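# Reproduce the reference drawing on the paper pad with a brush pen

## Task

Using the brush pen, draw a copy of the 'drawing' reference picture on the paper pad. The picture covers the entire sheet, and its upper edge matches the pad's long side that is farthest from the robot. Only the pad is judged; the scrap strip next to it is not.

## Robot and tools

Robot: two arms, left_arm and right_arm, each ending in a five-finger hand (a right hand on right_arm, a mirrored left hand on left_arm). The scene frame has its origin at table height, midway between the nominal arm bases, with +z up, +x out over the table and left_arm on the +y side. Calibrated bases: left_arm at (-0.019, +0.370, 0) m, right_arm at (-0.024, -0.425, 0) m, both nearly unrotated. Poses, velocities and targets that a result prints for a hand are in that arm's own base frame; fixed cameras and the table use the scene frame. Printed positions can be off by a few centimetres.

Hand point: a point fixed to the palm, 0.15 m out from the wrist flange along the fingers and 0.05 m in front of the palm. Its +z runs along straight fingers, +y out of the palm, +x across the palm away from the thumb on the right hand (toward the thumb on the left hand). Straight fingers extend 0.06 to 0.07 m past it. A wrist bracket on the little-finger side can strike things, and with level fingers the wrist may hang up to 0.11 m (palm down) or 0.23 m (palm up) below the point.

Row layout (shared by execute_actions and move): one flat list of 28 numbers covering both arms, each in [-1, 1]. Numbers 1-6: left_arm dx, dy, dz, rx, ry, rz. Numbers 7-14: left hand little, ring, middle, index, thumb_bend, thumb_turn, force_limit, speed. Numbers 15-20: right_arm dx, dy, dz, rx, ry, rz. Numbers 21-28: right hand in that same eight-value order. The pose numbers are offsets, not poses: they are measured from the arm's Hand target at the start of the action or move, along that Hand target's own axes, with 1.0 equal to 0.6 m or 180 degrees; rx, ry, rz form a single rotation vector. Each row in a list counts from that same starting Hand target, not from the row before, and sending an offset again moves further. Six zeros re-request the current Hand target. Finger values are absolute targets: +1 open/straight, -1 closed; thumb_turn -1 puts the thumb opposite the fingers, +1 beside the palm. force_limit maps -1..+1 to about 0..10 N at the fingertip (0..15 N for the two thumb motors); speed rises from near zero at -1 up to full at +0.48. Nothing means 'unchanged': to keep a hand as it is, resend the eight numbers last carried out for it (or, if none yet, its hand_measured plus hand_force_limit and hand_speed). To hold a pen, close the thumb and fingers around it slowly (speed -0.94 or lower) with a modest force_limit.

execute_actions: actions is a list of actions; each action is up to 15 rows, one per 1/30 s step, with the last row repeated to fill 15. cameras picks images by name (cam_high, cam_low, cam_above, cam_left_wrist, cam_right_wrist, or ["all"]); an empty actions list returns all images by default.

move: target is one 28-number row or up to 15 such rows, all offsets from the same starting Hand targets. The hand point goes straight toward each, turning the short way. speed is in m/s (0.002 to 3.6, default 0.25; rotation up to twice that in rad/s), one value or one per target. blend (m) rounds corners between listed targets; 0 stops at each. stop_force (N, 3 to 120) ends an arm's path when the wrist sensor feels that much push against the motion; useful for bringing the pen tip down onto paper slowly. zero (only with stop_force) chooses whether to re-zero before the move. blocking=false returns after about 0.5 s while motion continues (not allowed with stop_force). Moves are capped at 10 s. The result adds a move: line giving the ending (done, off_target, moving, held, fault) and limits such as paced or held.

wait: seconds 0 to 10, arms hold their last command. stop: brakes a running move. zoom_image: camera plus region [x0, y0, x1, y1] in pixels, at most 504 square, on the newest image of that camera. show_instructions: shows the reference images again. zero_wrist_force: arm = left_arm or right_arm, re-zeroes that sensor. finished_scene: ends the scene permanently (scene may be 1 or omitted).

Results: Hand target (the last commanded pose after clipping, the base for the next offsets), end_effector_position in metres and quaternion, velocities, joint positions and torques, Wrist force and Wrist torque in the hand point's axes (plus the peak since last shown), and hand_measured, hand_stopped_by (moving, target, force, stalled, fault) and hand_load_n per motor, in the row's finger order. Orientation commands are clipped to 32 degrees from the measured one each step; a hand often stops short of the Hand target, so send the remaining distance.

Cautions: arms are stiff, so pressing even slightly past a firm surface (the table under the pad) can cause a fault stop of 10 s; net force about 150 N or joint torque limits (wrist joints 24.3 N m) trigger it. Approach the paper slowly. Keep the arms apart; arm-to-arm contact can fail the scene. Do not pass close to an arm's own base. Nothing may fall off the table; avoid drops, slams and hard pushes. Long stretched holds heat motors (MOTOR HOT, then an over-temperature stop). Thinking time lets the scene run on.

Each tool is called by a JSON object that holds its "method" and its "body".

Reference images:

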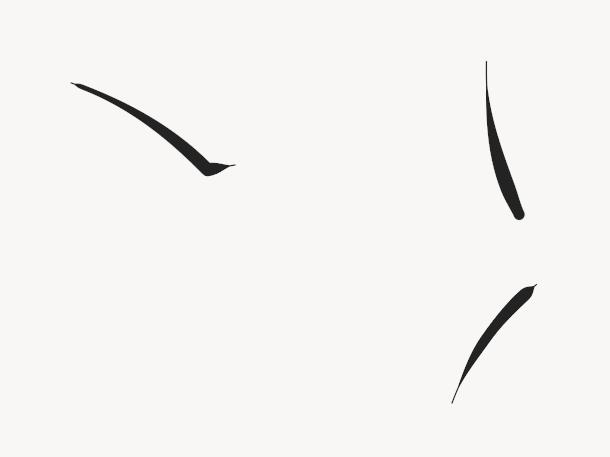

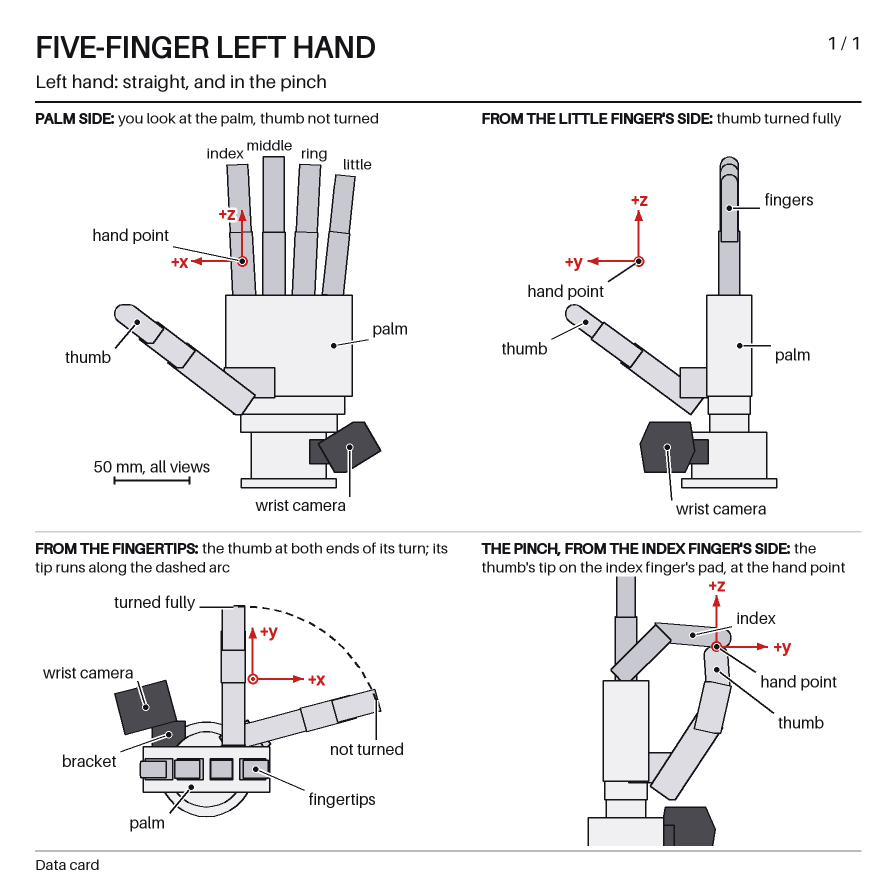

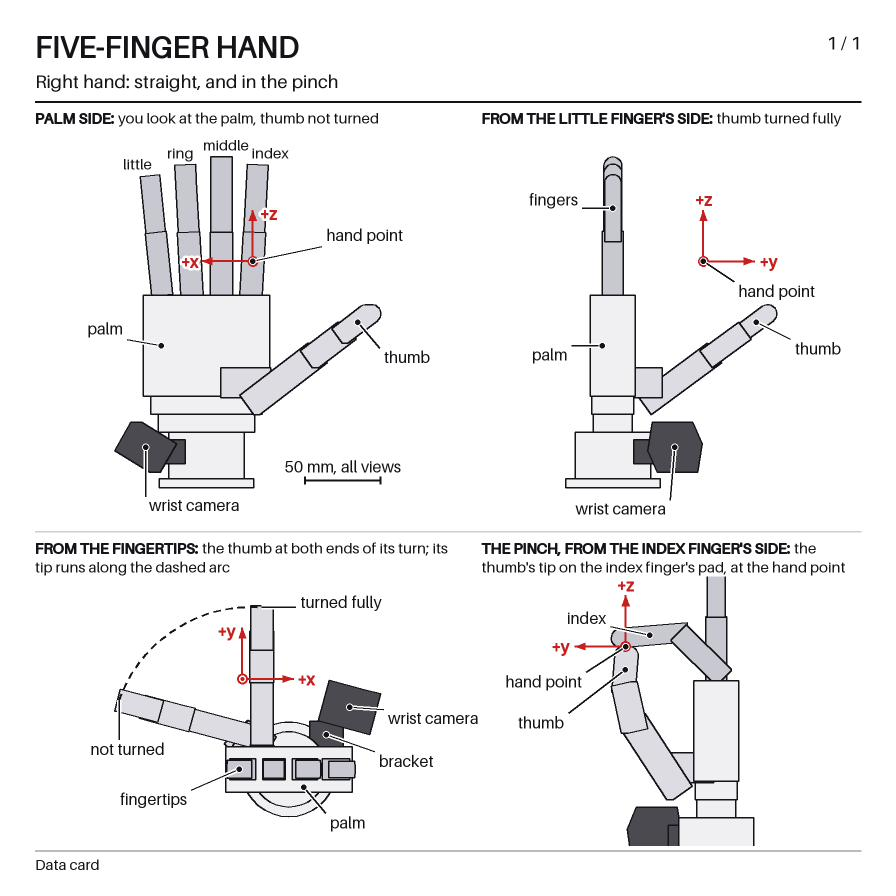

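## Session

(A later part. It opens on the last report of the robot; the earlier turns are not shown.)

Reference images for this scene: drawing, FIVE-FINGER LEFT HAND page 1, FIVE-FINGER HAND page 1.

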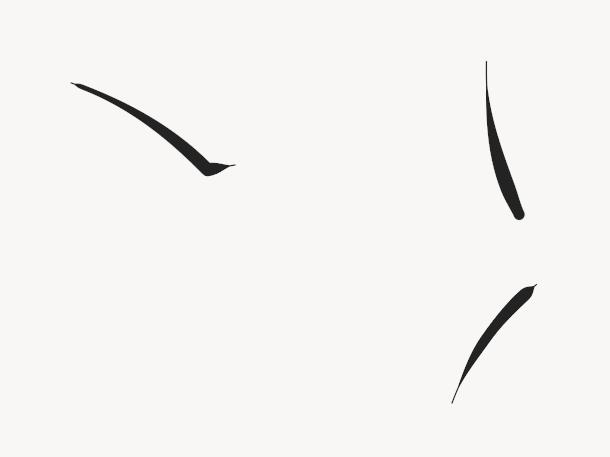

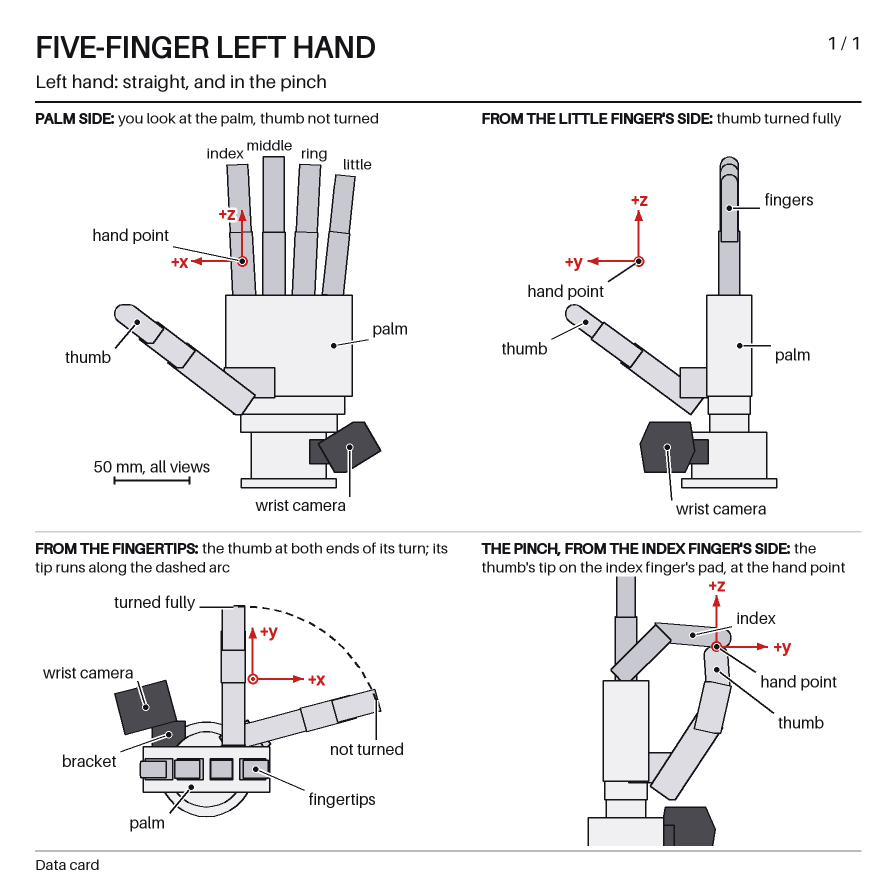

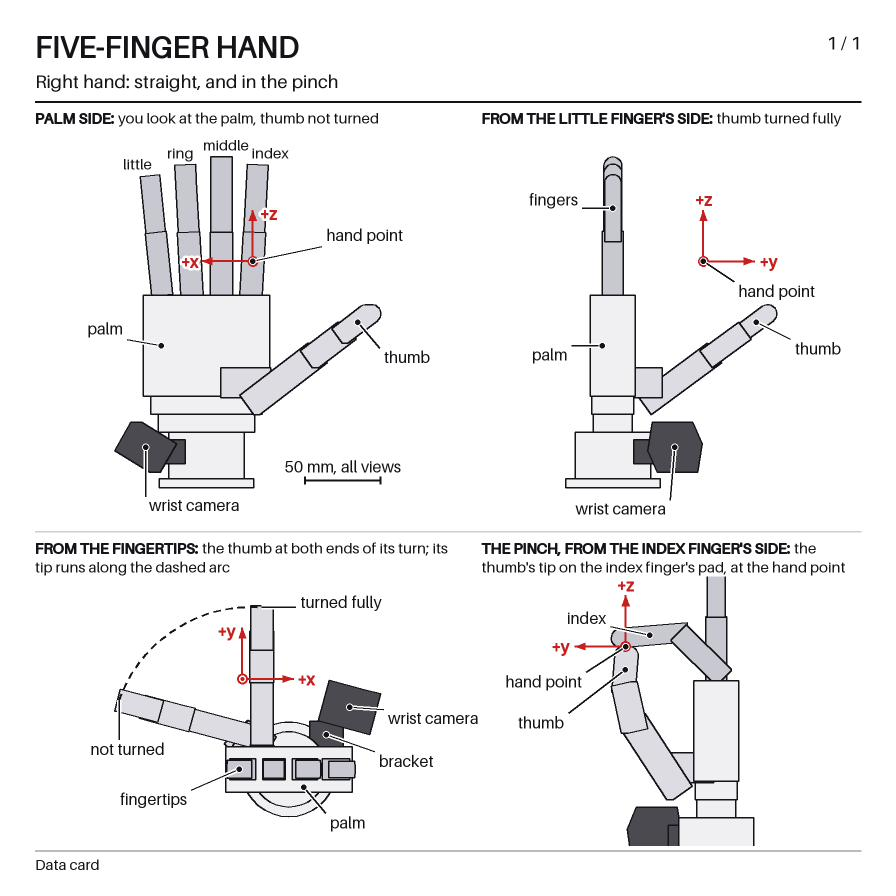

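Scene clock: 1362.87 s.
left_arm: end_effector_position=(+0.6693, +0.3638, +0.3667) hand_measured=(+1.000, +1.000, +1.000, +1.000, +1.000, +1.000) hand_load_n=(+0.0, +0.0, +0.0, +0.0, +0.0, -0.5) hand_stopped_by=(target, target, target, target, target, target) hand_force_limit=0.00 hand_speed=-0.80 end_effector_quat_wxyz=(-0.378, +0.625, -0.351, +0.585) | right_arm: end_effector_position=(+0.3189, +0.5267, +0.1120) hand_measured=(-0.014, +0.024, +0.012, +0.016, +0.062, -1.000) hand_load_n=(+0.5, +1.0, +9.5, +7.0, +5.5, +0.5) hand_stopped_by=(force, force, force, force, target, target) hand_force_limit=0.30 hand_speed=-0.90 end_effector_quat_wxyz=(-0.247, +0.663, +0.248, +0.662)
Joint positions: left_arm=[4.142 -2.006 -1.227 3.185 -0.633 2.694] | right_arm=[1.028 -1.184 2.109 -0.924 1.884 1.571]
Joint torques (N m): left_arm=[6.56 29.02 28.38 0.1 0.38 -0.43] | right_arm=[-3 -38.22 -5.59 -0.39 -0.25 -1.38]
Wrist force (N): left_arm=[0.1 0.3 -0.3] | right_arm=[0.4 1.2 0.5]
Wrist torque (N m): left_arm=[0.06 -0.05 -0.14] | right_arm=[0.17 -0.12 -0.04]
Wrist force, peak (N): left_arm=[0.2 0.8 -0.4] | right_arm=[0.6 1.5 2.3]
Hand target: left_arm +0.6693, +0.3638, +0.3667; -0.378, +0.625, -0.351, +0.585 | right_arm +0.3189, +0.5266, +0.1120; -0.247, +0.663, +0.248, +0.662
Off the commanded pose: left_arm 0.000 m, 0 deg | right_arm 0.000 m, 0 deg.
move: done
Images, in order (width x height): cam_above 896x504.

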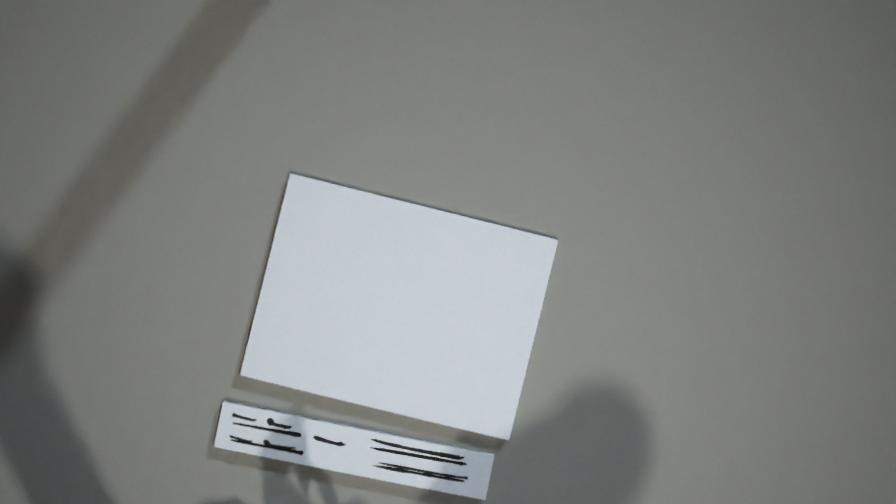

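{"method": "move", "body": {"target": [0,0,0,0,0,0,1,1,1,1,1,1,0,-0.8,-0.045,0.3882,0.3459,0,0,0,-0.4,-0.4,-0.5,-0.5,0.06,-1,0.3,-0.9], "speed": 0.3}}

{"method": "move", "body": {"target": [[0,0,0,0,0,0,1,1,1,1,1,1,0,-0.8,-0.0203,0,0,0,0,0,-0.4,-0.4,-0.5,-0.5,0.06,-1,0.3,-0.9],[0,0,0,0,0,0,1,1,1,1,1,1,0,-0.8,-0.0228,-0.0039,-0.0476,0,0,0,-0.4,-0.4,-0.5,-0.5,0.06,-1,0.3,-0.9],[0,0,0,0,0,0,1,1,1,1,1,1,0,-0.8,0,-0.0039,-0.0476,0,0,0,-0.4,-0.4,-0.5,-0.5,0.06,-1,0.3,-0.9],[0,0,0,0,0,0,1,1,1,1,1,1,0,-0.8,0,0.1125,-0.2869,0,0,0,-0.4,-0.4,-0.5,-0.5,0.06,-1,0.3,-0.9],[0,0,0,0,0,0,1,1,1,1,1,1,0,-0.8,-0.0203,0.1125,-0.2869,0,0,0,-0.4,-0.4,-0.5,-0.5,0.06,-1,0.3,-0.9],[0,0,0,0,0,0,1,1,1,1,1,1,0,-0.8,-0.0228,0.1305,-0.2595,0,0,0,-0.4,-0.4,-0.5,-0.5,0.06,-1,0.3,-0.9],[0,0,0,0,0,0,1,1,1,1,1,1,0,-0.8,0,0.1305,-0.2595,0,0,0,-0.4,-0.4,-0.5,-0.5,0.06,-1,0.3,-0.9],[0,0,0,0,0,0,1,1,1,1,1,1,0,-0.8,0,0.0147,-0.3285,0,0,0,-0.4,-0.4,-0.5,-0.5,0.06,-1,0.3,-0.9],[0,0,0,0,0,0,1,1,1,1,1,1,0,-0.8,-0.0203,0.0147,-0.3285,0,0,0,-0.4,-0.4,-0.5,-0.5,0.06,-1,0.3,-0.9],[0,0,0,0,0,0,1,1,1,1,1,1,0,-0.8,-0.0228,0.0514,-0.3311,0,0,0,-0.4,-0.4,-0.5,-0.5,0.06,-1,0.3,-0.9],[0,0,0,0,0,0,1,1,1,1,1,1,0,-0.8,0.0333,0.0514,-0.3311,0,0,0,-0.4,-0.4,-0.5,-0.5,0.06,-1,0.3,-0.9],[0,0,0,0,0,0,1,1,1,1,1,1,0,-0.8,0.0333,0.0512,-0.5804,0,0,0,-0.4,-0.4,-0.5,-0.5,0.06,-1,0.3,-0.9]], "speed": [0.08,0.03,0.1,0.25,0.08,0.03,0.1,0.2,0.08,0.03,0.1,0.25], "blend": [0,0,0.003,0.003,0,0,0.003,0.003,0,0,0.01,0], "cameras": ["cam_above"]}}

{"method": "zoom_image", "body": {"camera": "cam_above", "region": [310, 220, 400, 300]}}

{"method": "zoom_image", "body": {"camera": "cam_above", "region": [440, 280, 540, 400]}}

Scene clock: 1587.20 s.
left_arm: end_effector_position=(+0.6693, +0.3638, +0.3667) hand_measured=(+1.000, +1.000, +1.000, +1.000, +1.000, +1.000) hand_load_n=(+0.0, +0.0, +0.0, +0.0, +0.0, -0.5) hand_stopped_by=(target, target, target, target, target, target) hand_force_limit=0.00 hand_speed=-0.80 end_effector_quat_wxyz=(-0.378, +0.625, -0.351, +0.585) | right_arm: end_effector_position=(+0.6282, +0.4867, +0.0849) hand_measured=(-0.014, +0.024, +0.012, +0.016, +0.062, -1.000) hand_load_n=(+0.5, +1.0, +9.5, +7.0, +6.0, +0.5) hand_stopped_by=(force, force, force, force, target, target) hand_force_limit=0.30 hand_speed=-0.90 end_effector_quat_wxyz=(-0.247, +0.663, +0.248, +0.662)
Joint positions: left_arm=[4.142 -2.006 -1.227 3.185 -0.633 2.694] | right_arm=[0.497 -0.92 1.733 -0.812 1.353 1.57]
Joint torques (N m): left_arm=[6.85 28.68 28.6 -0.02 0.17 -0.39] | right_arm=[-9.97 -33.56 -24.25 -2.63 -1.22 -1.85]
Wrist force (N): left_arm=[0.3 0.6 -0.4] | right_arm=[0.4 2.0 0.4]
Wrist torque (N m): left_arm=[0.09 -0.10 -0.14] | right_arm=[0.30 -0.11 0.02]
Wrist force, peak (N): left_arm=[0.2 0.7 -0.6] | right_arm=[0.0 3.3 2.0]
Hand target: left_arm +0.6693, +0.3638, +0.3667; -0.378, +0.625, -0.351, +0.585 | right_arm +0.6283, +0.4867, +0.0848; -0.247, +0.663, +0.248, +0.662
Off the commanded pose: left_arm 0.000 m, 0 deg | right_arm 0.000 m, 0 deg.
move: done

Scene clock: 1594.30 s.
left_arm: end_effector_position=(+0.6693, +0.3638, +0.3667) hand_measured=(+1.000, +1.000, +1.000, +1.000, +1.000, +1.000) hand_load_n=(+0.0, +0.0, +0.0, +0.0, +0.0, +0.0) hand_stopped_by=(target, target, target, target, target, target) hand_force_limit=0.00 hand_speed=-0.80 end_effector_quat_wxyz=(-0.378, +0.625, -0.351, +0.585) | right_arm: end_effector_position=(+0.3854, +0.2353, +0.1052) hand_measured=(-0.014, +0.024, +0.012, +0.016, +0.062, -1.000) hand_load_n=(+0.5, +1.0, +9.5, +7.0, +5.5, +0.5) hand_stopped_by=(force, force, force, force, target, target) hand_force_limit=0.30 hand_speed=-0.90 end_effector_quat_wxyz=(-0.247, +0.663, +0.247, +0.662)
Joint positions: left_arm=[4.142 -2.006 -1.227 3.185 -0.633 2.694] | right_arm=[-0.11 -1.649 2.753 -1.102 0.746 1.57]
Joint torques (N m): left_arm=[6.56 27.53 28.09 0.05 0.18 -0.51] | right_arm=[-8.83 -14.11 -3.6 -2.96 -1.4 -0.37]
Wrist force (N): left_arm=[0.3 0.5 -0.3] | right_arm=[0.1 1.5 0.3]
Wrist torque (N m): left_arm=[0.07 -0.09 -0.14] | right_arm=[0.22 -0.09 -0.06]
Wrist force, peak (N): left_arm=[0.3 0.6 -0.6] | right_arm=[1.5 2.7 1.4]
Hand target: left_arm +0.6693, +0.3638, +0.3667; -0.378, +0.625, -0.351, +0.585 | right_arm +0.3854, +0.2353, +0.1052; -0.247, +0.663, +0.248, +0.662
Off the commanded pose: left_arm 0.000 m, 0 deg | right_arm 0.000 m, 0 deg.
move: done
Images, in order (width x height): cam_above 896x504.

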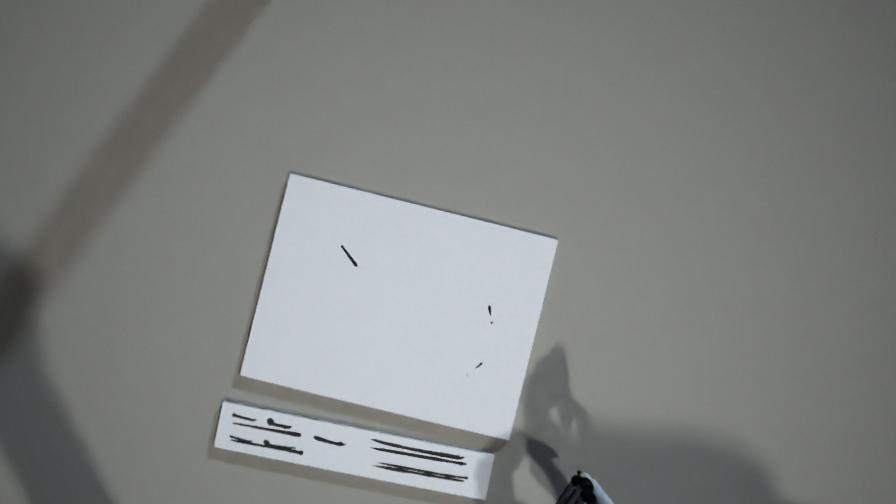

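Scaled by 5.600 from the camera's 896x504 image, which has a finer 1280x720 frame.

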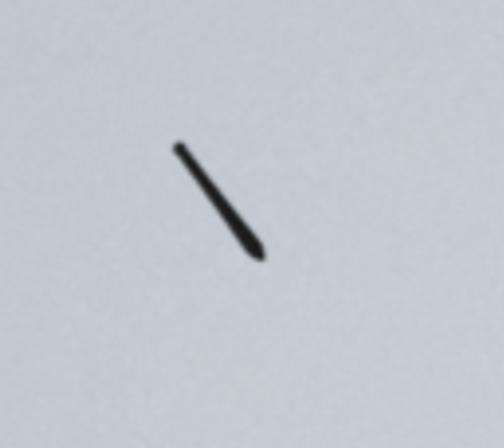

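Scaled by 4.200 from the camera's 896x504 image, which has a finer 1280x720 frame.

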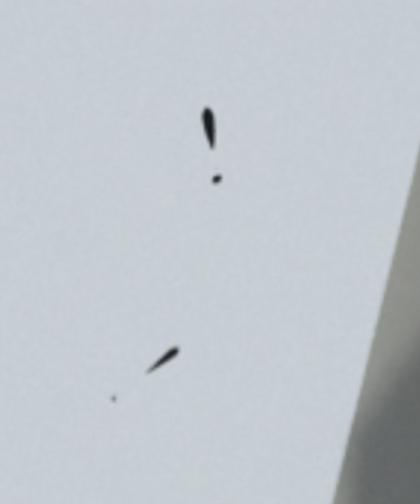

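{"method": "move", "body": {"target": [0,0,0,0,0,0,1,1,1,1,1,1,0,-0.8,-0.0378,-0.327,0.3748,0,0,-0.0456,-0.4,-0.4,-0.5,-0.5,0.06,-1,0.3,-0.9], "speed": 0.25}}

{"method": "move", "body": {"target": [[0,0,0,0,0,0,1,1,1,1,1,1,0,-0.8,-0.0186,-0.0027,0,0,0,0,-0.4,-0.4,-0.5,-0.5,0.06,-1,0.3,-0.9],[0,0,0,0,0,0,1,1,1,1,1,1,0,-0.8,-0.0281,0.0082,-0.0159,0,0,0,-0.4,-0.4,-0.5,-0.5,0.06,-1,0.3,-0.9],[0,0,0,0,0,0,1,1,1,1,1,1,0,-0.8,-0.0304,0.0241,-0.0372,0,0,0,-0.4,-0.4,-0.5,-0.5,0.06,-1,0.3,-0.9],[0,0,0,0,0,0,1,1,1,1,1,1,0,-0.8,-0.0242,0.0494,-0.0691,0,0,0,-0.4,-0.4,-0.5,-0.5,0.06,-1,0.3,-0.9],[0,0,0,0,0,0,1,1,1,1,1,1,0,-0.8,-0.0257,0.0595,-0.0823,0,0,0,-0.4,-0.4,-0.5,-0.5,0.06,-1,0.3,-0.9],[0,0,0,0,0,0,1,1,1,1,1,1,0,-0.8,-0.0089,0.0619,-0.0823,0,0,0,-0.4,-0.4,-0.5,-0.5,0.06,-1,0.3,-0.9],[0,0,0,0,0,0,1,1,1,1,1,1,0,-0.8,0.0058,-0.0402,-0.045,0,0,0,-0.4,-0.4,-0.5,-0.5,0.06,-1,0.3,-0.9],[0,0,0,0,0,0,1,1,1,1,1,1,0,-0.8,-0.0104,-0.0425,-0.045,0,0,0,-0.4,-0.4,-0.5,-0.5,0.06,-1,0.3,-0.9],[0,0,0,0,0,0,1,1,1,1,1,1,0,-0.8,-0.012,-0.0347,-0.0557,0,0,0,-0.4,-0.4,-0.5,-0.5,0.06,-1,0.3,-0.9],[0,0,0,0,0,0,1,1,1,1,1,1,0,-0.8,-0.0321,0.0123,-0.1207,0,0,0,-0.4,-0.4,-0.5,-0.5,0.06,-1,0.3,-0.9],[0,0,0,0,0,0,1,1,1,1,1,1,0,-0.8,-0.018,0.0195,-0.1274,0,0,0,-0.4,-0.4,-0.5,-0.5,0.06,-1,0.3,-0.9],[0,0,0,0,0,0,1,1,1,1,1,1,0,-0.8,0.0134,0.024,-0.1274,0,0,0,-0.4,-0.4,-0.5,-0.5,0.06,-1,0.3,-0.9],[0,0,0,0,0,0,1,1,1,1,1,1,0,-0.8,0.0464,0.0285,-0.3436,0,0,0,-0.4,-0.4,-0.5,-0.5,0.06,-1,0.3,-0.9]], "speed": [0.06,0.03,0.03,0.03,0.03,0.1,0.2,0.08,0.03,0.03,0.06,0.1,0.3], "blend": [0,0.001,0.002,0.002,0,0.003,0.003,0,0.001,0,0.002,0.01,0], "cameras": ["cam_above"]}}

{"method": "zoom_image", "body": {"camera": "cam_above", "region": [300, 410, 380, 480]}}

Scene clock: 1811.27 s.
left_arm: end_effector_position=(+0.6693, +0.3638, +0.3667) hand_measured=(+1.000, +1.000, +1.000, +1.000, +1.000, +1.000) hand_load_n=(+0.0, +0.0, +0.0, +0.0, +0.0, -0.5) hand_stopped_by=(target, target, target, target, target, target) hand_force_limit=0.00 hand_speed=-0.80 end_effector_quat_wxyz=(-0.378, +0.625, -0.351, +0.585) | right_arm: end_effector_position=(+0.4267, +0.5308, +0.0823) hand_measured=(-0.014, +0.024, +0.012, +0.016, +0.062, -1.000) hand_load_n=(+0.0, +1.0, +9.5, +7.0, +5.5, +0.5) hand_stopped_by=(force, force, force, force, target, target) hand_force_limit=0.30 hand_speed=-0.90 end_effector_quat_wxyz=(-0.199, +0.643, +0.294, +0.678)
Joint positions: left_arm=[4.142 -2.006 -1.227 3.185 -0.633 2.694] | right_arm=[0.835 -1.034 2.003 -0.969 1.691 1.428]
Joint torques (N m): left_arm=[5.95 29.25 27.36 -0.08 0.21 -0.4] | right_arm=[8.72 -28.17 -20.97 -2.02 0.98 2.08]
Wrist force (N): left_arm=[0.2 0.5 -0.4] | right_arm=[0.2 1.5 0.4]
Wrist torque (N m): left_arm=[0.09 -0.08 -0.14] | right_arm=[0.24 -0.09 -0.05]
Wrist force, peak (N): left_arm=[0.2 0.6 -0.6] | right_arm=[0.2 2.8 -1.1]
Hand target: left_arm +0.6693, +0.3638, +0.3667; -0.378, +0.625, -0.351, +0.585 | right_arm +0.4266, +0.5308, +0.0823; -0.199, +0.643, +0.294, +0.678
Off the commanded pose: left_arm 0.000 m, 0 deg | right_arm 0.000 m, 0 deg.
move: done

Scene clock: 1818.33 s.
left_arm: end_effector_position=(+0.6693, +0.3638, +0.3667) hand_measured=(+1.000, +1.000, +1.000, +1.000, +1.000, +1.000) hand_load_n=(+0.0, +0.0, +0.0, +0.0, +0.0, -0.5) hand_stopped_by=(target, target, target, target, target, target) hand_force_limit=0.00 hand_speed=-0.80 end_effector_quat_wxyz=(-0.378, +0.625, -0.351, +0.585) | right_arm: end_effector_position=(+0.2795, +0.3860, +0.1125) hand_measured=(-0.014, +0.024, +0.012, +0.016, +0.062, -1.000) hand_load_n=(+0.5, +1.0, +9.5, +7.0, +5.5, +0.5) hand_stopped_by=(force, force, force, force, target, target) hand_force_limit=0.30 hand_speed=-0.90 end_effector_quat_wxyz=(-0.199, +0.643, +0.294, +0.678)
Joint positions: left_arm=[4.142 -2.006 -1.227 3.185 -0.633 2.694] | right_arm=[0.886 -1.427 2.523 -1.095 1.742 1.428]
Joint torques (N m): left_arm=[6.23 28.43 28.59 0.04 0.25 -0.36] | right_arm=[-5.02 -24.81 -4.87 -3.69 -0.61 2.35]
Wrist force (N): left_arm=[0.1 0.5 -0.3] | right_arm=[0.0 1.7 0.4]
Wrist torque (N m): left_arm=[0.09 -0.07 -0.14] | right_arm=[0.27 -0.07 -0.07]
Wrist force, peak (N): left_arm=[0.2 0.7 -0.6] | right_arm=[0.9 3.4 -0.2]
Hand target: left_arm +0.6693, +0.3638, +0.3667; -0.378, +0.625, -0.351, +0.585 | right_arm +0.2794, +0.3859, +0.1125; -0.199, +0.643, +0.294, +0.678
Off the commanded pose: left_arm 0.000 m, 0 deg | right_arm 0.000 m, 0 deg.
move: done; blend cut to 0.0095 m at target 12
Images, in order (width x height): cam_above 896x504.

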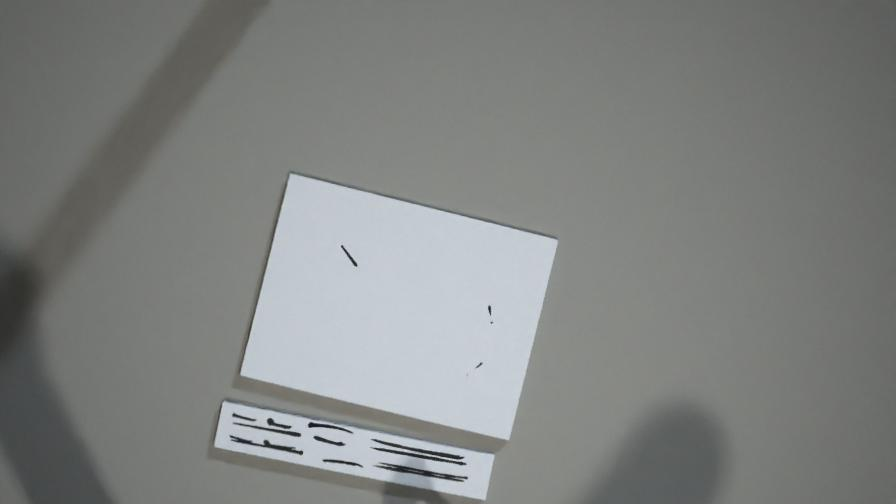

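Scaled by 6.300 from the camera's 896x504 image, which has a finer 1280x720 frame.

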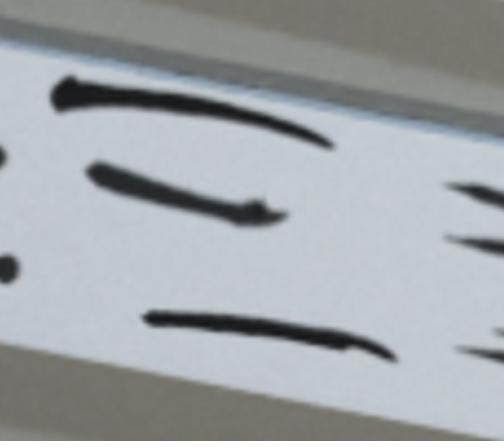

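{"method": "move", "body": {"target": [0,0,0,0,0,0,1,1,1,1,1,1,0,-0.8,-0.0497,-0.0348,0.2946,0,0,0.025,-0.4,-0.4,-0.5,-0.5,0.06,-1,0.3,-0.9], "speed": 0.25}}

{"method": "move", "body": {"target": [[0,0,0,0,0,0,1,1,1,1,1,1,0,-0.8,-0.0125,-0.0008,0,0,0,0,-0.4,-0.4,-0.5,-0.5,0.06,-1,0.3,-0.9],[0,0,0,0,0,0,1,1,1,1,1,1,0,-0.8,-0.0067,-0.0004,0,0,0,0,-0.4,-0.4,-0.5,-0.5,0.06,-1,0.3,-0.9],[0,0,0,0,0,0,1,1,1,1,1,1,0,-0.8,-0.0073,0.0097,-0.0134,0,0,0,-0.4,-0.4,-0.5,-0.5,0.06,-1,0.3,-0.9],[0,0,0,0,0,0,1,1,1,1,1,1,0,-0.8,-0.014,0.0092,-0.0134,0,0,0,-0.4,-0.4,-0.5,-0.5,0.06,-1,0.3,-0.9],[0,0,0,0,0,0,1,1,1,1,1,1,0,-0.8,-0.0073,0.0097,-0.0134,0,0,0,-0.4,-0.4,-0.5,-0.5,0.06,-1,0.3,-0.9],[0,0,0,0,0,0,1,1,1,1,1,1,0,-0.8,-0.008,0.0198,-0.0268,0,0,0,-0.4,-0.4,-0.5,-0.5,0.06,-1,0.3,-0.9],[0,0,0,0,0,0,1,1,1,1,1,1,0,-0.8,-0.0154,0.0193,-0.0268,0,0,0,-0.4,-0.4,-0.5,-0.5,0.06,-1,0.3,-0.9],[0,0,0,0,0,0,1,1,1,1,1,1,0,-0.8,-0.008,0.0198,-0.0268,0,0,0,-0.4,-0.4,-0.5,-0.5,0.06,-1,0.3,-0.9],[0,0,0,0,0,0,1,1,1,1,1,1,0,-0.8,-0.0086,0.0299,-0.0402,0,0,0,-0.4,-0.4,-0.5,-0.5,0.06,-1,0.3,-0.9],[0,0,0,0,0,0,1,1,1,1,1,1,0,-0.8,-0.0169,0.0293,-0.0402,0,0,0,-0.4,-0.4,-0.5,-0.5,0.06,-1,0.3,-0.9],[0,0,0,0,0,0,1,1,1,1,1,1,0,-0.8,-0.0086,0.0299,-0.0402,0,0,0,-0.4,-0.4,-0.5,-0.5,0.06,-1,0.3,-0.9],[0,0,0,0,0,0,1,1,1,1,1,1,0,-0.8,-0.0093,0.04,-0.0536,0,0,0,-0.4,-0.4,-0.5,-0.5,0.06,-1,0.3,-0.9],[0,0,0,0,0,0,1,1,1,1,1,1,0,-0.8,-0.0184,0.0394,-0.0536,0,0,0,-0.4,-0.4,-0.5,-0.5,0.06,-1,0.3,-0.9],[0,0,0,0,0,0,1,1,1,1,1,1,0,-0.8,-0.0093,0.04,-0.0536,0,0,0,-0.4,-0.4,-0.5,-0.5,0.06,-1,0.3,-0.9],[0,0,0,0,0,0,1,1,1,1,1,1,0,-0.8,0.0481,0.0303,-0.2849,0,0,0,-0.4,-0.4,-0.5,-0.5,0.06,-1,0.3,-0.9]], "speed": [0.04,0.06,0.1,0.03,0.06,0.1,0.03,0.06,0.1,0.03,0.06,0.1,0.03,0.06,0.3], "blend": [0,0.001,0.001,0,0.001,0.001,0,0.001,0.001,0,0.001,0.001,0,0.001,0], "cameras": ["cam_above"]}}

{"method": "zoom_image", "body": {"camera": "cam_above", "region": [300, 420, 380, 480]}}

Scene clock: 1934.73 s.
left_arm: end_effector_position=(+0.6693, +0.3638, +0.3667) hand_measured=(+1.000, +1.000, +1.000, +1.000, +1.000, +1.000) hand_load_n=(+0.0, +0.0, +0.0, +0.0, +0.0, +0.0) hand_stopped_by=(target, target, target, target, target, target) hand_force_limit=0.00 hand_speed=-0.80 end_effector_quat_wxyz=(-0.378, +0.625, -0.351, +0.585) | right_arm: end_effector_position=(+0.4022, +0.5141, +0.0798) hand_measured=(-0.014, +0.024, +0.012, +0.016, +0.062, -1.000) hand_load_n=(+0.5, +1.0, +9.5, +7.0, +5.5, +0.5) hand_stopped_by=(force, force, force, force, target, target) hand_force_limit=0.30 hand_speed=-0.90 end_effector_quat_wxyz=(-0.226, +0.654, +0.269, +0.670)
Joint positions: left_arm=[4.142 -2.006 -1.227 3.185 -0.633 2.694] | right_arm=[0.848 -1.079 2.081 -1.001 1.704 1.506]
Joint torques (N m): left_arm=[6.38 28.92 28.91 0.14 0.23 -0.38] | right_arm=[10.62 -23.86 -22.54 -2.53 1.4 -1.98]
Wrist force (N): left_arm=[0.1 0.6 -0.3] | right_arm=[0.3 1.6 0.4]
Wrist torque (N m): left_arm=[0.09 -0.06 -0.15] | right_arm=[0.24 -0.12 0.00]
Wrist force, peak (N): left_arm=[0.4 0.7 -0.3] | right_arm=[0.1 1.3 2.4]
Hand target: left_arm +0.6693, +0.3638, +0.3667; -0.378, +0.625, -0.351, +0.585 | right_arm +0.4022, +0.5142, +0.0798; -0.226, +0.654, +0.269, +0.670
Off the commanded pose: left_arm 0.000 m, 0 deg | right_arm 0.000 m, 0 deg.
move: done

Scene clock: 1938.57 s.
left_arm: end_effector_position=(+0.6693, +0.3638, +0.3667) hand_measured=(+1.000, +1.000, +1.000, +1.000, +1.000, +1.000) hand_load_n=(+0.0, -0.5, +0.0, +0.0, +0.0, +0.0) hand_stopped_by=(target, target, target, target, target, target) hand_force_limit=0.00 hand_speed=-0.80 end_effector_quat_wxyz=(-0.378, +0.625, -0.351, +0.585) | right_arm: end_effector_position=(+0.2838, +0.3899, +0.1100) hand_measured=(-0.014, +0.024, +0.012, +0.016, +0.062, -1.000) hand_load_n=(+0.0, +1.0, +9.5, +7.0, +5.5, +0.5) hand_stopped_by=(force, force, force, force, target, target) hand_force_limit=0.30 hand_speed=-0.90 end_effector_quat_wxyz=(-0.226, +0.654, +0.269, +0.670)
Joint positions: left_arm=[4.142 -2.006 -1.227 3.185 -0.633 2.694] | right_arm=[0.875 -1.428 2.511 -1.082 1.731 1.506]
Joint torques (N m): left_arm=[6.14 29.15 28.68 0.22 0.03 -0.19] | right_arm=[-2.89 -24.15 -3.88 -3.59 0.06 1.68]
Wrist force (N): left_arm=[0.1 0.5 -0.2] | right_arm=[0.2 1.6 0.5]
Wrist torque (N m): left_arm=[0.08 -0.06 -0.15] | right_arm=[0.24 -0.10 -0.02]
Wrist force, peak (N): left_arm=[0.3 0.6 -0.7] | right_arm=[0.6 1.8 2.5]
Hand target: left_arm +0.6693, +0.3638, +0.3667; -0.378, +0.625, -0.351, +0.585 | right_arm +0.2838, +0.3898, +0.1099; -0.226, +0.654, +0.269, +0.670
Off the commanded pose: left_arm 0.000 m, 0 deg | right_arm 0.000 m, 0 deg.
move: done
Images, in order (width x height): cam_above 896x504.

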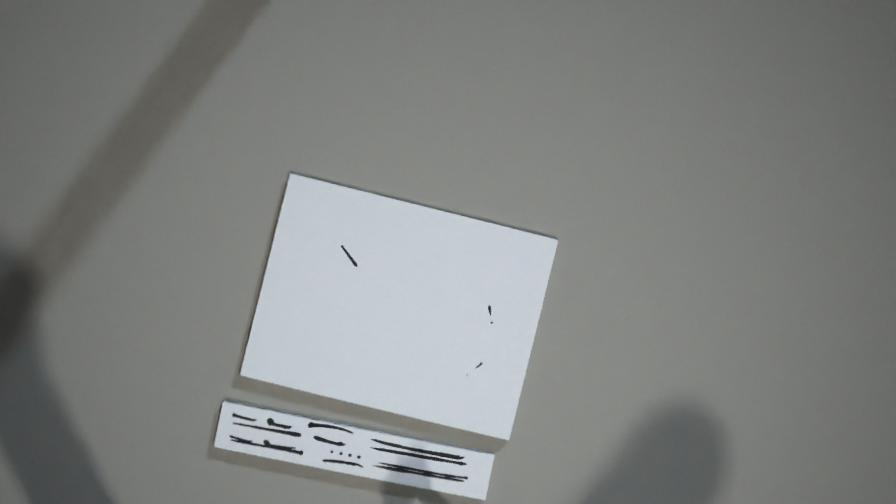

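Scaled by 6.300 from the camera's 896x504 image, which has a finer 1280x720 frame.

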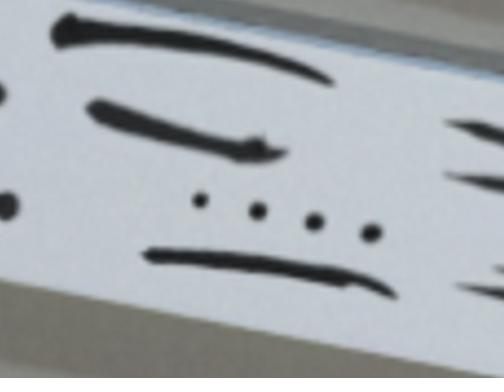

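{"method": "move", "body": {"target": [0,0,0,0,0,0,1,1,1,1,1,1,0,-0.8,-0.0731,0.3596,0.2451,0,0,0,-0.4,-0.4,-0.5,-0.5,0.06,-1,0.3,-0.9], "speed": 0.25}}

Scene clock: 2002.37 s.
left_arm: end_effector_position=(+0.6693, +0.3638, +0.3667) hand_measured=(+1.000, +1.000, +1.000, +1.000, +1.000, +1.000) hand_load_n=(+0.0, +0.0, -0.5, +0.0, +0.0, +0.0) hand_stopped_by=(target, target, target, target, target, target) hand_force_limit=0.00 hand_speed=-0.80 end_effector_quat_wxyz=(-0.378, +0.625, -0.351, +0.585) | right_arm: end_effector_position=(+0.5376, +0.3215, +0.0800) hand_measured=(-0.014, +0.024, +0.012, +0.016, +0.062, -1.000) hand_load_n=(+0.5, +1.0, +9.5, +7.0, +5.5, +0.5) hand_stopped_by=(force, force, force, force, target, target) hand_force_limit=0.30 hand_speed=-0.90 end_effector_quat_wxyz=(-0.226, +0.654, +0.269, +0.670)
Joint positions: left_arm=[4.142 -2.006 -1.227 3.185 -0.633 2.694] | right_arm=[0.217 -1.175 2.266 -1.089 1.073 1.505]
Joint torques (N m): left_arm=[6.2 29.23 28.31 -0.02 0.05 -0.34] | right_arm=[-9.47 -21.24 -18.48 -3.55 -1.15 -1.97]
Wrist force (N): left_arm=[0.2 0.5 -0.5] | right_arm=[0.3 1.4 0.4]
Wrist torque (N m): left_arm=[0.10 -0.09 -0.14] | right_arm=[0.20 -0.12 0.01]
Wrist force, peak (N): left_arm=[0.2 0.6 -0.7] | right_arm=[0.0 3.5 1.2]
Hand target: left_arm +0.6693, +0.3638, +0.3667; -0.378, +0.625, -0.351, +0.585 | right_arm +0.5378, +0.3215, +0.0800; -0.226, +0.654, +0.269, +0.670
Off the commanded pose: left_arm 0.000 m, 0 deg | right_arm 0.000 m, 0 deg.
move: done

{"method": "move", "body": {"target": [[0,0,0,0,0,0,1,1,1,1,1,1,0,-0.8,-0.01507,-0.00099,0.00024,0,0,0,-0.4,-0.4,-0.5,-0.5,0.06,-1,0.3,-0.9],[0,0,0,0,0,0,1,1,1,1,1,1,0,-0.8,-0.01692,0.00525,0.01084,0,0,0,-0.4,-0.4,-0.5,-0.5,0.06,-1,0.3,-0.9],[0,0,0,0,0,0,1,1,1,1,1,1,0,-0.8,-0.01761,0.01433,0.02412,0,0,0,-0.4,-0.4,-0.5,-0.5,0.06,-1,0.3,-0.9],[0,0,0,0,0,0,1,1,1,1,1,1,0,-0.8,-0.01784,0.02427,0.03758,0,0,0,-0.4,-0.4,-0.5,-0.5,0.06,-1,0.3,-0.9],[0,0,0,0,0,0,1,1,1,1,1,1,0,-0.8,-0.01774,0.03421,0.0495,0,0,0,-0.4,-0.4,-0.5,-0.5,0.06,-1,0.3,-0.9],[0,0,0,0,0,0,1,1,1,1,1,1,0,-0.8,-0.01767,0.04425,0.06001,0,0,0,-0.4,-0.4,-0.5,-0.5,0.06,-1,0.3,-0.9],[0,0,0,0,0,0,1,1,1,1,1,1,0,-0.8,-0.01776,0.05535,0.07048,0,0,0,-0.4,-0.4,-0.5,-0.5,0.06,-1,0.3,-0.9],[0,0,0,0,0,0,1,1,1,1,1,1,0,-0.8,-0.01807,0.06642,0.07941,0,0,0,-0.4,-0.4,-0.5,-0.5,0.06,-1,0.3,-0.9],[0,0,0,0,0,0,1,1,1,1,1,1,0,-0.8,-0.01945,0.08988,0.09654,0,0,0,-0.4,-0.4,-0.5,-0.5,0.06,-1,0.3,-0.9],[0,0,0,0,0,0,1,1,1,1,1,1,0,-0.8,0.0024,0.09129,0.09654,0,0,0,-0.4,-0.4,-0.5,-0.5,0.06,-1,0.3,-0.9],[0,0,0,0,0,0,1,1,1,1,1,1,0,-0.8,0.02734,0.09366,-0.10286,0,0,0,-0.4,-0.4,-0.5,-0.5,0.06,-1,0.3,-0.9]], "speed": [0.03,0.03,0.03,0.03,0.03,0.03,0.03,0.03,0.03,0.08,0.3], "blend": [0,0.002,0.002,0.002,0.002,0.002,0.002,0.002,0,0.003,0], "cameras": ["cam_above"]}}

{"method": "zoom_image", "body": {"camera": "cam_above", "region": [460, 240, 540, 340]}}

Scene clock: 2037.27 s.
left_arm: end_effector_position=(+0.6693, +0.3638, +0.3667) hand_measured=(+1.000, +1.000, +1.000, +1.000, +1.000, +1.000) hand_load_n=(+0.0, -0.5, +0.0, +0.0, +0.0, +0.0) hand_stopped_by=(target, target, target, target, target, target) hand_force_limit=0.00 hand_speed=-0.80 end_effector_quat_wxyz=(-0.378, +0.625, -0.351, +0.585) | right_arm: end_effector_position=(+0.5273, +0.2395, +0.1000) hand_measured=(-0.014, +0.024, +0.012, +0.016, +0.062, -1.000) hand_load_n=(+0.5, +1.0, +9.5, +7.0, +5.5, +0.5) hand_stopped_by=(force, force, force, force, target, target) hand_force_limit=0.30 hand_speed=-0.90 end_effector_quat_wxyz=(-0.226, +0.654, +0.269, +0.670)
Joint positions: left_arm=[4.142 -2.006 -1.227 3.185 -0.633 2.694] | right_arm=[-0.037 -1.311 2.394 -1.081 0.819 1.505]
Joint torques (N m): left_arm=[4.84 28.85 29.26 0.06 -0.02 -0.31] | right_arm=[-8.88 -28.34 -5.63 -0.5 -1.67 1.75]
Wrist force (N): left_arm=[0.2 0.5 -0.2] | right_arm=[0.6 1.4 0.5]
Wrist torque (N m): left_arm=[0.08 -0.08 -0.14] | right_arm=[0.20 -0.14 -0.04]
Wrist force, peak (N): left_arm=[0.2 0.7 -0.5] | right_arm=[1.2 1.2 2.7]
Hand target: left_arm +0.6693, +0.3638, +0.3667; -0.378, +0.625, -0.351, +0.585 | right_arm +0.5272, +0.2395, +0.1001; -0.226, +0.654, +0.269, +0.670
Off the commanded pose: left_arm 0.000 m, 0 deg | right_arm 0.000 m, 0 deg.
move: done
Images, in order (width x height): cam_above 896x504.

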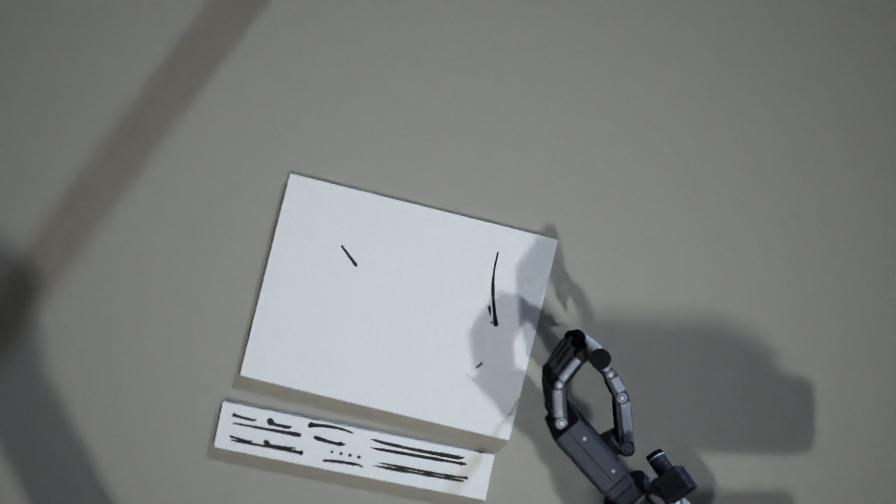

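Scaled by 5.040 from the camera's 896x504 image, which has a finer 1280x720 frame.

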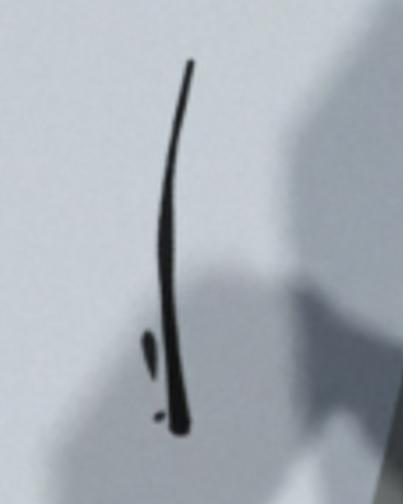

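{"method": "zoom_image", "body": {"camera": "cam_above", "region": [480, 290, 510, 330]}}

{"method": "zoom_image", "body": {"camera": "cam_above", "region": [480, 248, 510, 292]}}

Scaled by 12.600 from the camera's 896x504 image, which has a finer 1280x720 frame.

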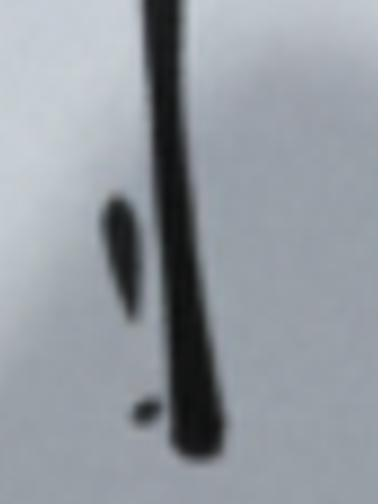

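Scaled by 11.455 from the camera's 896x504 image, which has a finer 1280x720 frame.

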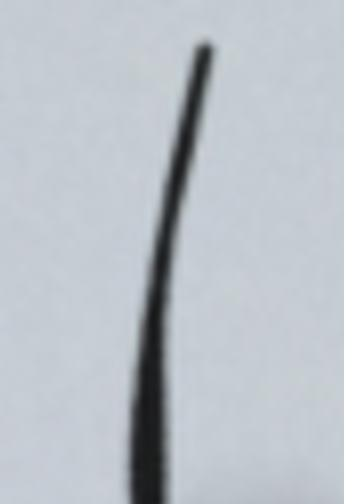

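{"method": "move", "body": {"target": [[0,0,0,0,0,0,1,1,1,1,1,1,0,-0.8,-0.031,-0.09139,0.11215,0,0,0,-0.4,-0.4,-0.5,-0.5,0.06,-1,0.3,-0.9],[0,0,0,0,0,0,1,1,1,1,1,1,0,-0.8,-0.04201,-0.0921,0.11215,0,0,0,-0.4,-0.4,-0.5,-0.5,0.06,-1,0.3,-0.9],[0,0,0,0,0,0,1,1,1,1,1,1,0,-0.8,-0.04314,-0.08992,0.11624,0,0,0,-0.4,-0.4,-0.5,-0.5,0.06,-1,0.3,-0.9],[0,0,0,0,0,0,1,1,1,1,1,1,0,-0.8,-0.04365,-0.08088,0.12951,0,0,0,-0.4,-0.4,-0.5,-0.5,0.06,-1,0.3,-0.9],[0,0,0,0,0,0,1,1,1,1,1,1,0,-0.8,-0.04425,-0.0706,0.14249,0,0,0,-0.4,-0.4,-0.5,-0.5,0.06,-1,0.3,-0.9],[0,0,0,0,0,0,1,1,1,1,1,1,0,-0.8,-0.04453,-0.06005,0.15365,0,0,0,-0.4,-0.4,-0.5,-0.5,0.06,-1,0.3,-0.9],[0,0,0,0,0,0,1,1,1,1,1,1,0,-0.8,-0.04446,-0.05103,0.16261,0,0,0,-0.4,-0.4,-0.5,-0.5,0.06,-1,0.3,-0.9],[0,0,0,0,0,0,1,1,1,1,1,1,0,-0.8,-0.04427,-0.04471,0.16818,0,0,0,-0.4,-0.4,-0.5,-0.5,0.06,-1,0.3,-0.9],[0,0,0,0,0,0,1,1,1,1,1,1,0,-0.8,-0.03057,-0.04382,0.16818,0,0,0,-0.4,-0.4,-0.5,-0.5,0.06,-1,0.3,-0.9],[0,0,0,0,0,0,1,1,1,1,1,1,0,-0.8,-0.01717,-0.25367,0.0603,0,0,0,-0.4,-0.4,-0.5,-0.5,0.06,-1,0.3,-0.9]], "speed": [0.25,0.03,0.03,0.03,0.03,0.03,0.03,0.03,0.08,0.2], "blend": [0,0,0.002,0.002,0.002,0.002,0.002,0.002,0.003,0], "cameras": ["cam_above"]}}

{"method": "zoom_image", "body": {"camera": "cam_above", "region": [480, 290, 510, 330]}}

{"method": "zoom_image", "body": {"camera": "cam_above", "region": [480, 248, 510, 292]}}

Scene clock: 2167.13 s.
left_arm: end_effector_position=(+0.6693, +0.3638, +0.3667) hand_measured=(+1.000, +1.000, +1.000, +1.000, +1.000, +1.000) hand_load_n=(+0.0, +0.0, +0.0, -0.5, +0.0, +0.0) hand_stopped_by=(target, target, target, target, target, target) hand_force_limit=0.00 hand_speed=-0.80 end_effector_quat_wxyz=(-0.378, +0.625, -0.351, +0.585) | right_arm: end_effector_position=(+0.4555, +0.3774, +0.0800) hand_measured=(-0.014, +0.024, +0.012, +0.016, +0.062, -1.000) hand_load_n=(+0.5, +1.0, +9.5, +7.0, +5.5, +0.5) hand_stopped_by=(force, force, force, force, target, target) hand_force_limit=0.30 hand_speed=-0.90 end_effector_quat_wxyz=(-0.226, +0.654, +0.269, +0.670)
Joint positions: left_arm=[4.142 -2.006 -1.227 3.185 -0.633 2.694] | right_arm=[0.459 -1.213 2.338 -1.124 1.315 1.506]
Joint torques (N m): left_arm=[4.79 28.73 28.26 0.16 -0.1 -0.53] | right_arm=[11.91 -20.83 -6.35 -0.09 1.19 2.29]
Wrist force (N): left_arm=[0.1 0.5 -0.3] | right_arm=[1.1 1.5 0.7]
Wrist torque (N m): left_arm=[0.08 -0.06 -0.15] | right_arm=[0.22 -0.24 -0.02]
Wrist force, peak (N): left_arm=[0.3 0.7 -0.6] | right_arm=[0.9 3.3 1.4]
Hand target: left_arm +0.6693, +0.3638, +0.3667; -0.378, +0.625, -0.351, +0.585 | right_arm +0.4554, +0.3774, +0.0799; -0.226, +0.654, +0.269, +0.670
Off the commanded pose: left_arm 0.000 m, 0 deg | right_arm 0.000 m, 0 deg.
move: done; blend cut to 0.0014 m at target 3
Images, in order (width x height): cam_above 896x504.

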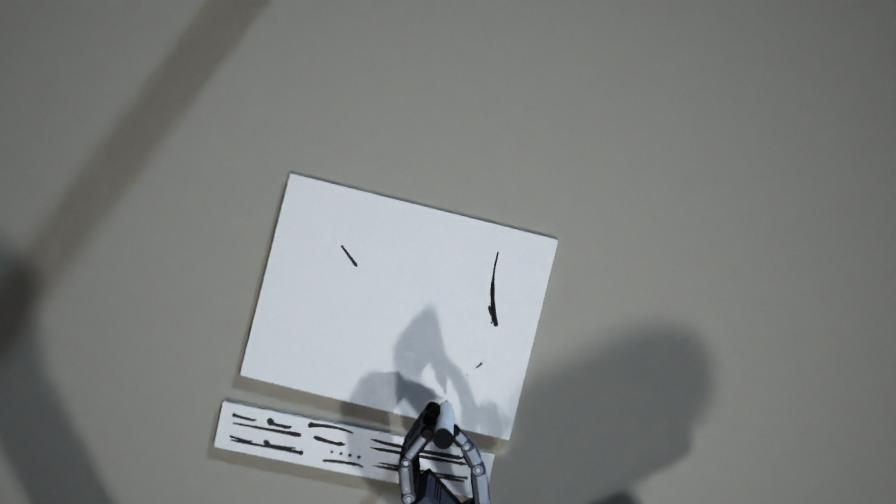

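Scaled by 12.600 from the camera's 896x504 image, which has a finer 1280x720 frame.

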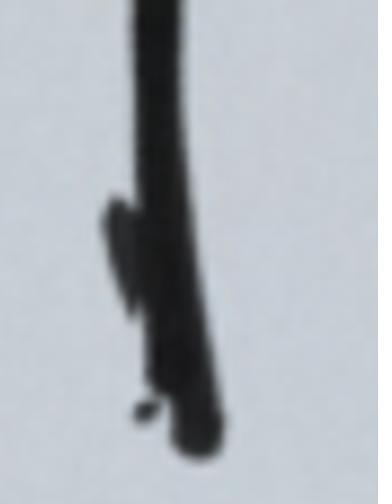

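Scaled by 11.455 from the camera's 896x504 image, which has a finer 1280x720 frame.

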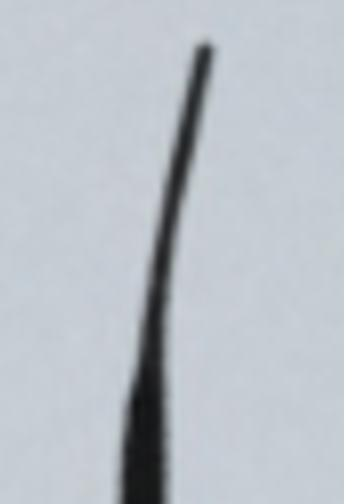

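{"method": "move", "body": {"target": [[0,0,0,0,0,0,1,1,1,1,1,1,0,-0.8,-0.01392,-0.0009,0,0,0,0,-0.4,-0.4,-0.5,-0.5,0.06,-1,0.3,-0.9],[0,0,0,0,0,0,1,1,1,1,1,1,0,-0.8,-0.01467,0.00964,0.00215,0,0,0,-0.4,-0.4,-0.5,-0.5,0.06,-1,0.3,-0.9],[0,0,0,0,0,0,1,1,1,1,1,1,0,-0.8,-0.01554,0.01943,0.00405,0,0,0,-0.4,-0.4,-0.5,-0.5,0.06,-1,0.3,-0.9],[0,0,0,0,0,0,1,1,1,1,1,1,0,-0.8,-0.01709,0.03206,0.00625,0,0,0,-0.4,-0.4,-0.5,-0.5,0.06,-1,0.3,-0.9],[0,0,0,0,0,0,1,1,1,1,1,1,0,-0.8,-0.01891,0.04506,0.00781,0,0,0,-0.4,-0.4,-0.5,-0.5,0.06,-1,0.3,-0.9],[0,0,0,0,0,0,1,1,1,1,1,1,0,-0.8,-0.02065,0.06163,0.00867,0,0,0,-0.4,-0.4,-0.5,-0.5,0.06,-1,0.3,-0.9],[0,0,0,0,0,0,1,1,1,1,1,1,0,-0.8,-0.02189,0.0782,0.0081,0,0,0,-0.4,-0.4,-0.5,-0.5,0.06,-1,0.3,-0.9],[0,0,0,0,0,0,1,1,1,1,1,1,0,-0.8,-0.02304,0.0934,0.00656,0,0,0,-0.4,-0.4,-0.5,-0.5,0.06,-1,0.3,-0.9],[0,0,0,0,0,0,1,1,1,1,1,1,0,-0.8,-0.02381,0.10497,0.00446,0,0,0,-0.4,-0.4,-0.5,-0.5,0.06,-1,0.3,-0.9],[0,0,0,0,0,0,1,1,1,1,1,1,0,-0.8,-0.02372,0.11146,0.00244,0,0,0,-0.4,-0.4,-0.5,-0.5,0.06,-1,0.3,-0.9],[0,0,0,0,0,0,1,1,1,1,1,1,0,-0.8,-0.0214,0.12184,-0.00279,0,0,0,-0.4,-0.4,-0.5,-0.5,0.06,-1,0.3,-0.9],[0,0,0,0,0,0,1,1,1,1,1,1,0,-0.8,-0.01109,0.12251,-0.00279,0,0,0,-0.4,-0.4,-0.5,-0.5,0.06,-1,0.3,-0.9],[0,0,0,0,0,0,1,1,1,1,1,1,0,-0.8,0.02835,0.07815,-0.2097,0,0,0,-0.4,-0.4,-0.5,-0.5,0.06,-1,0.3,-0.9]], "speed": [0.04,0.03,0.03,0.03,0.03,0.03,0.03,0.03,0.03,0.03,0.03,0.08,0.3], "blend": [0,0.002,0.002,0.002,0.002,0.002,0.002,0.002,0.002,0.001,0.001,0.003,0], "cameras": ["cam_above"]}}

{"method": "zoom_image", "body": {"camera": "cam_above", "region": [440, 340, 500, 410]}}

Scene clock: 2219.90 s.
left_arm: end_effector_position=(+0.6693, +0.3638, +0.3667) hand_measured=(+1.000, +1.000, +1.000, +1.000, +1.000, +1.000) hand_load_n=(+0.0, +0.0, +0.0, +0.0, +0.0, +0.0) hand_stopped_by=(target, target, target, target, target, target) hand_force_limit=0.00 hand_speed=-0.80 end_effector_quat_wxyz=(-0.378, +0.625, -0.351, +0.585) | right_arm: end_effector_position=(+0.3904, +0.2604, +0.1000) hand_measured=(-0.014, +0.024, +0.012, +0.016, +0.062, -1.000) hand_load_n=(+0.5, +1.0, +9.5, +7.0, +5.5, +0.5) hand_stopped_by=(force, force, force, force, target, target) hand_force_limit=0.30 hand_speed=-0.90 end_effector_quat_wxyz=(-0.226, +0.654, +0.269, +0.670)
Joint positions: left_arm=[4.142 -2.006 -1.227 3.185 -0.633 2.694] | right_arm=[0.061 -1.536 2.702 -1.164 0.917 1.505]
Joint torques (N m): left_arm=[5.37 29.18 28.83 0.12 -0.31 -0.64] | right_arm=[-5.18 -19.16 -2.32 -3.1 -0.92 1.7]
Wrist force (N): left_arm=[0.3 0.3 -0.4] | right_arm=[0.3 0.8 0.4]
Wrist torque (N m): left_arm=[0.06 -0.09 -0.13] | right_arm=[0.13 -0.10 -0.04]
Wrist force, peak (N): left_arm=[0.3 0.7 -0.6] | right_arm=[0.6 2.0 2.6]
Hand target: left_arm +0.6693, +0.3638, +0.3667; -0.378, +0.625, -0.351, +0.585 | right_arm +0.3904, +0.2604, +0.1000; -0.226, +0.654, +0.269, +0.670
Off the commanded pose: left_arm 0.000 m, 0 deg | right_arm 0.000 m, 0 deg.
move: done
Images, in order (width x height): cam_above 896x504.

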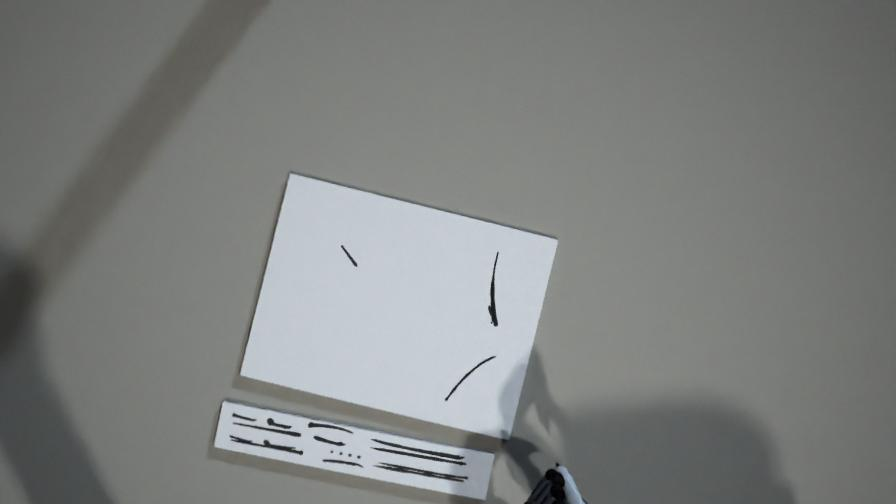

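Scaled by 7.200 from the camera's 896x504 image, which has a finer 1280x720 frame.

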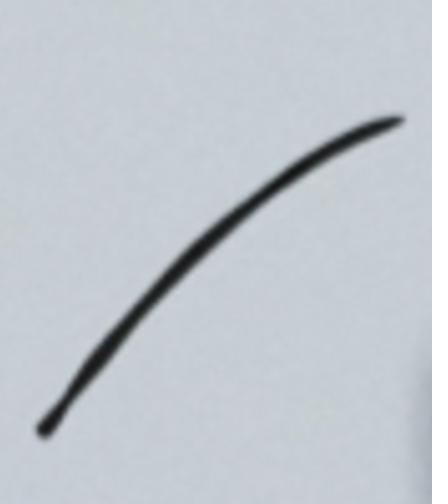

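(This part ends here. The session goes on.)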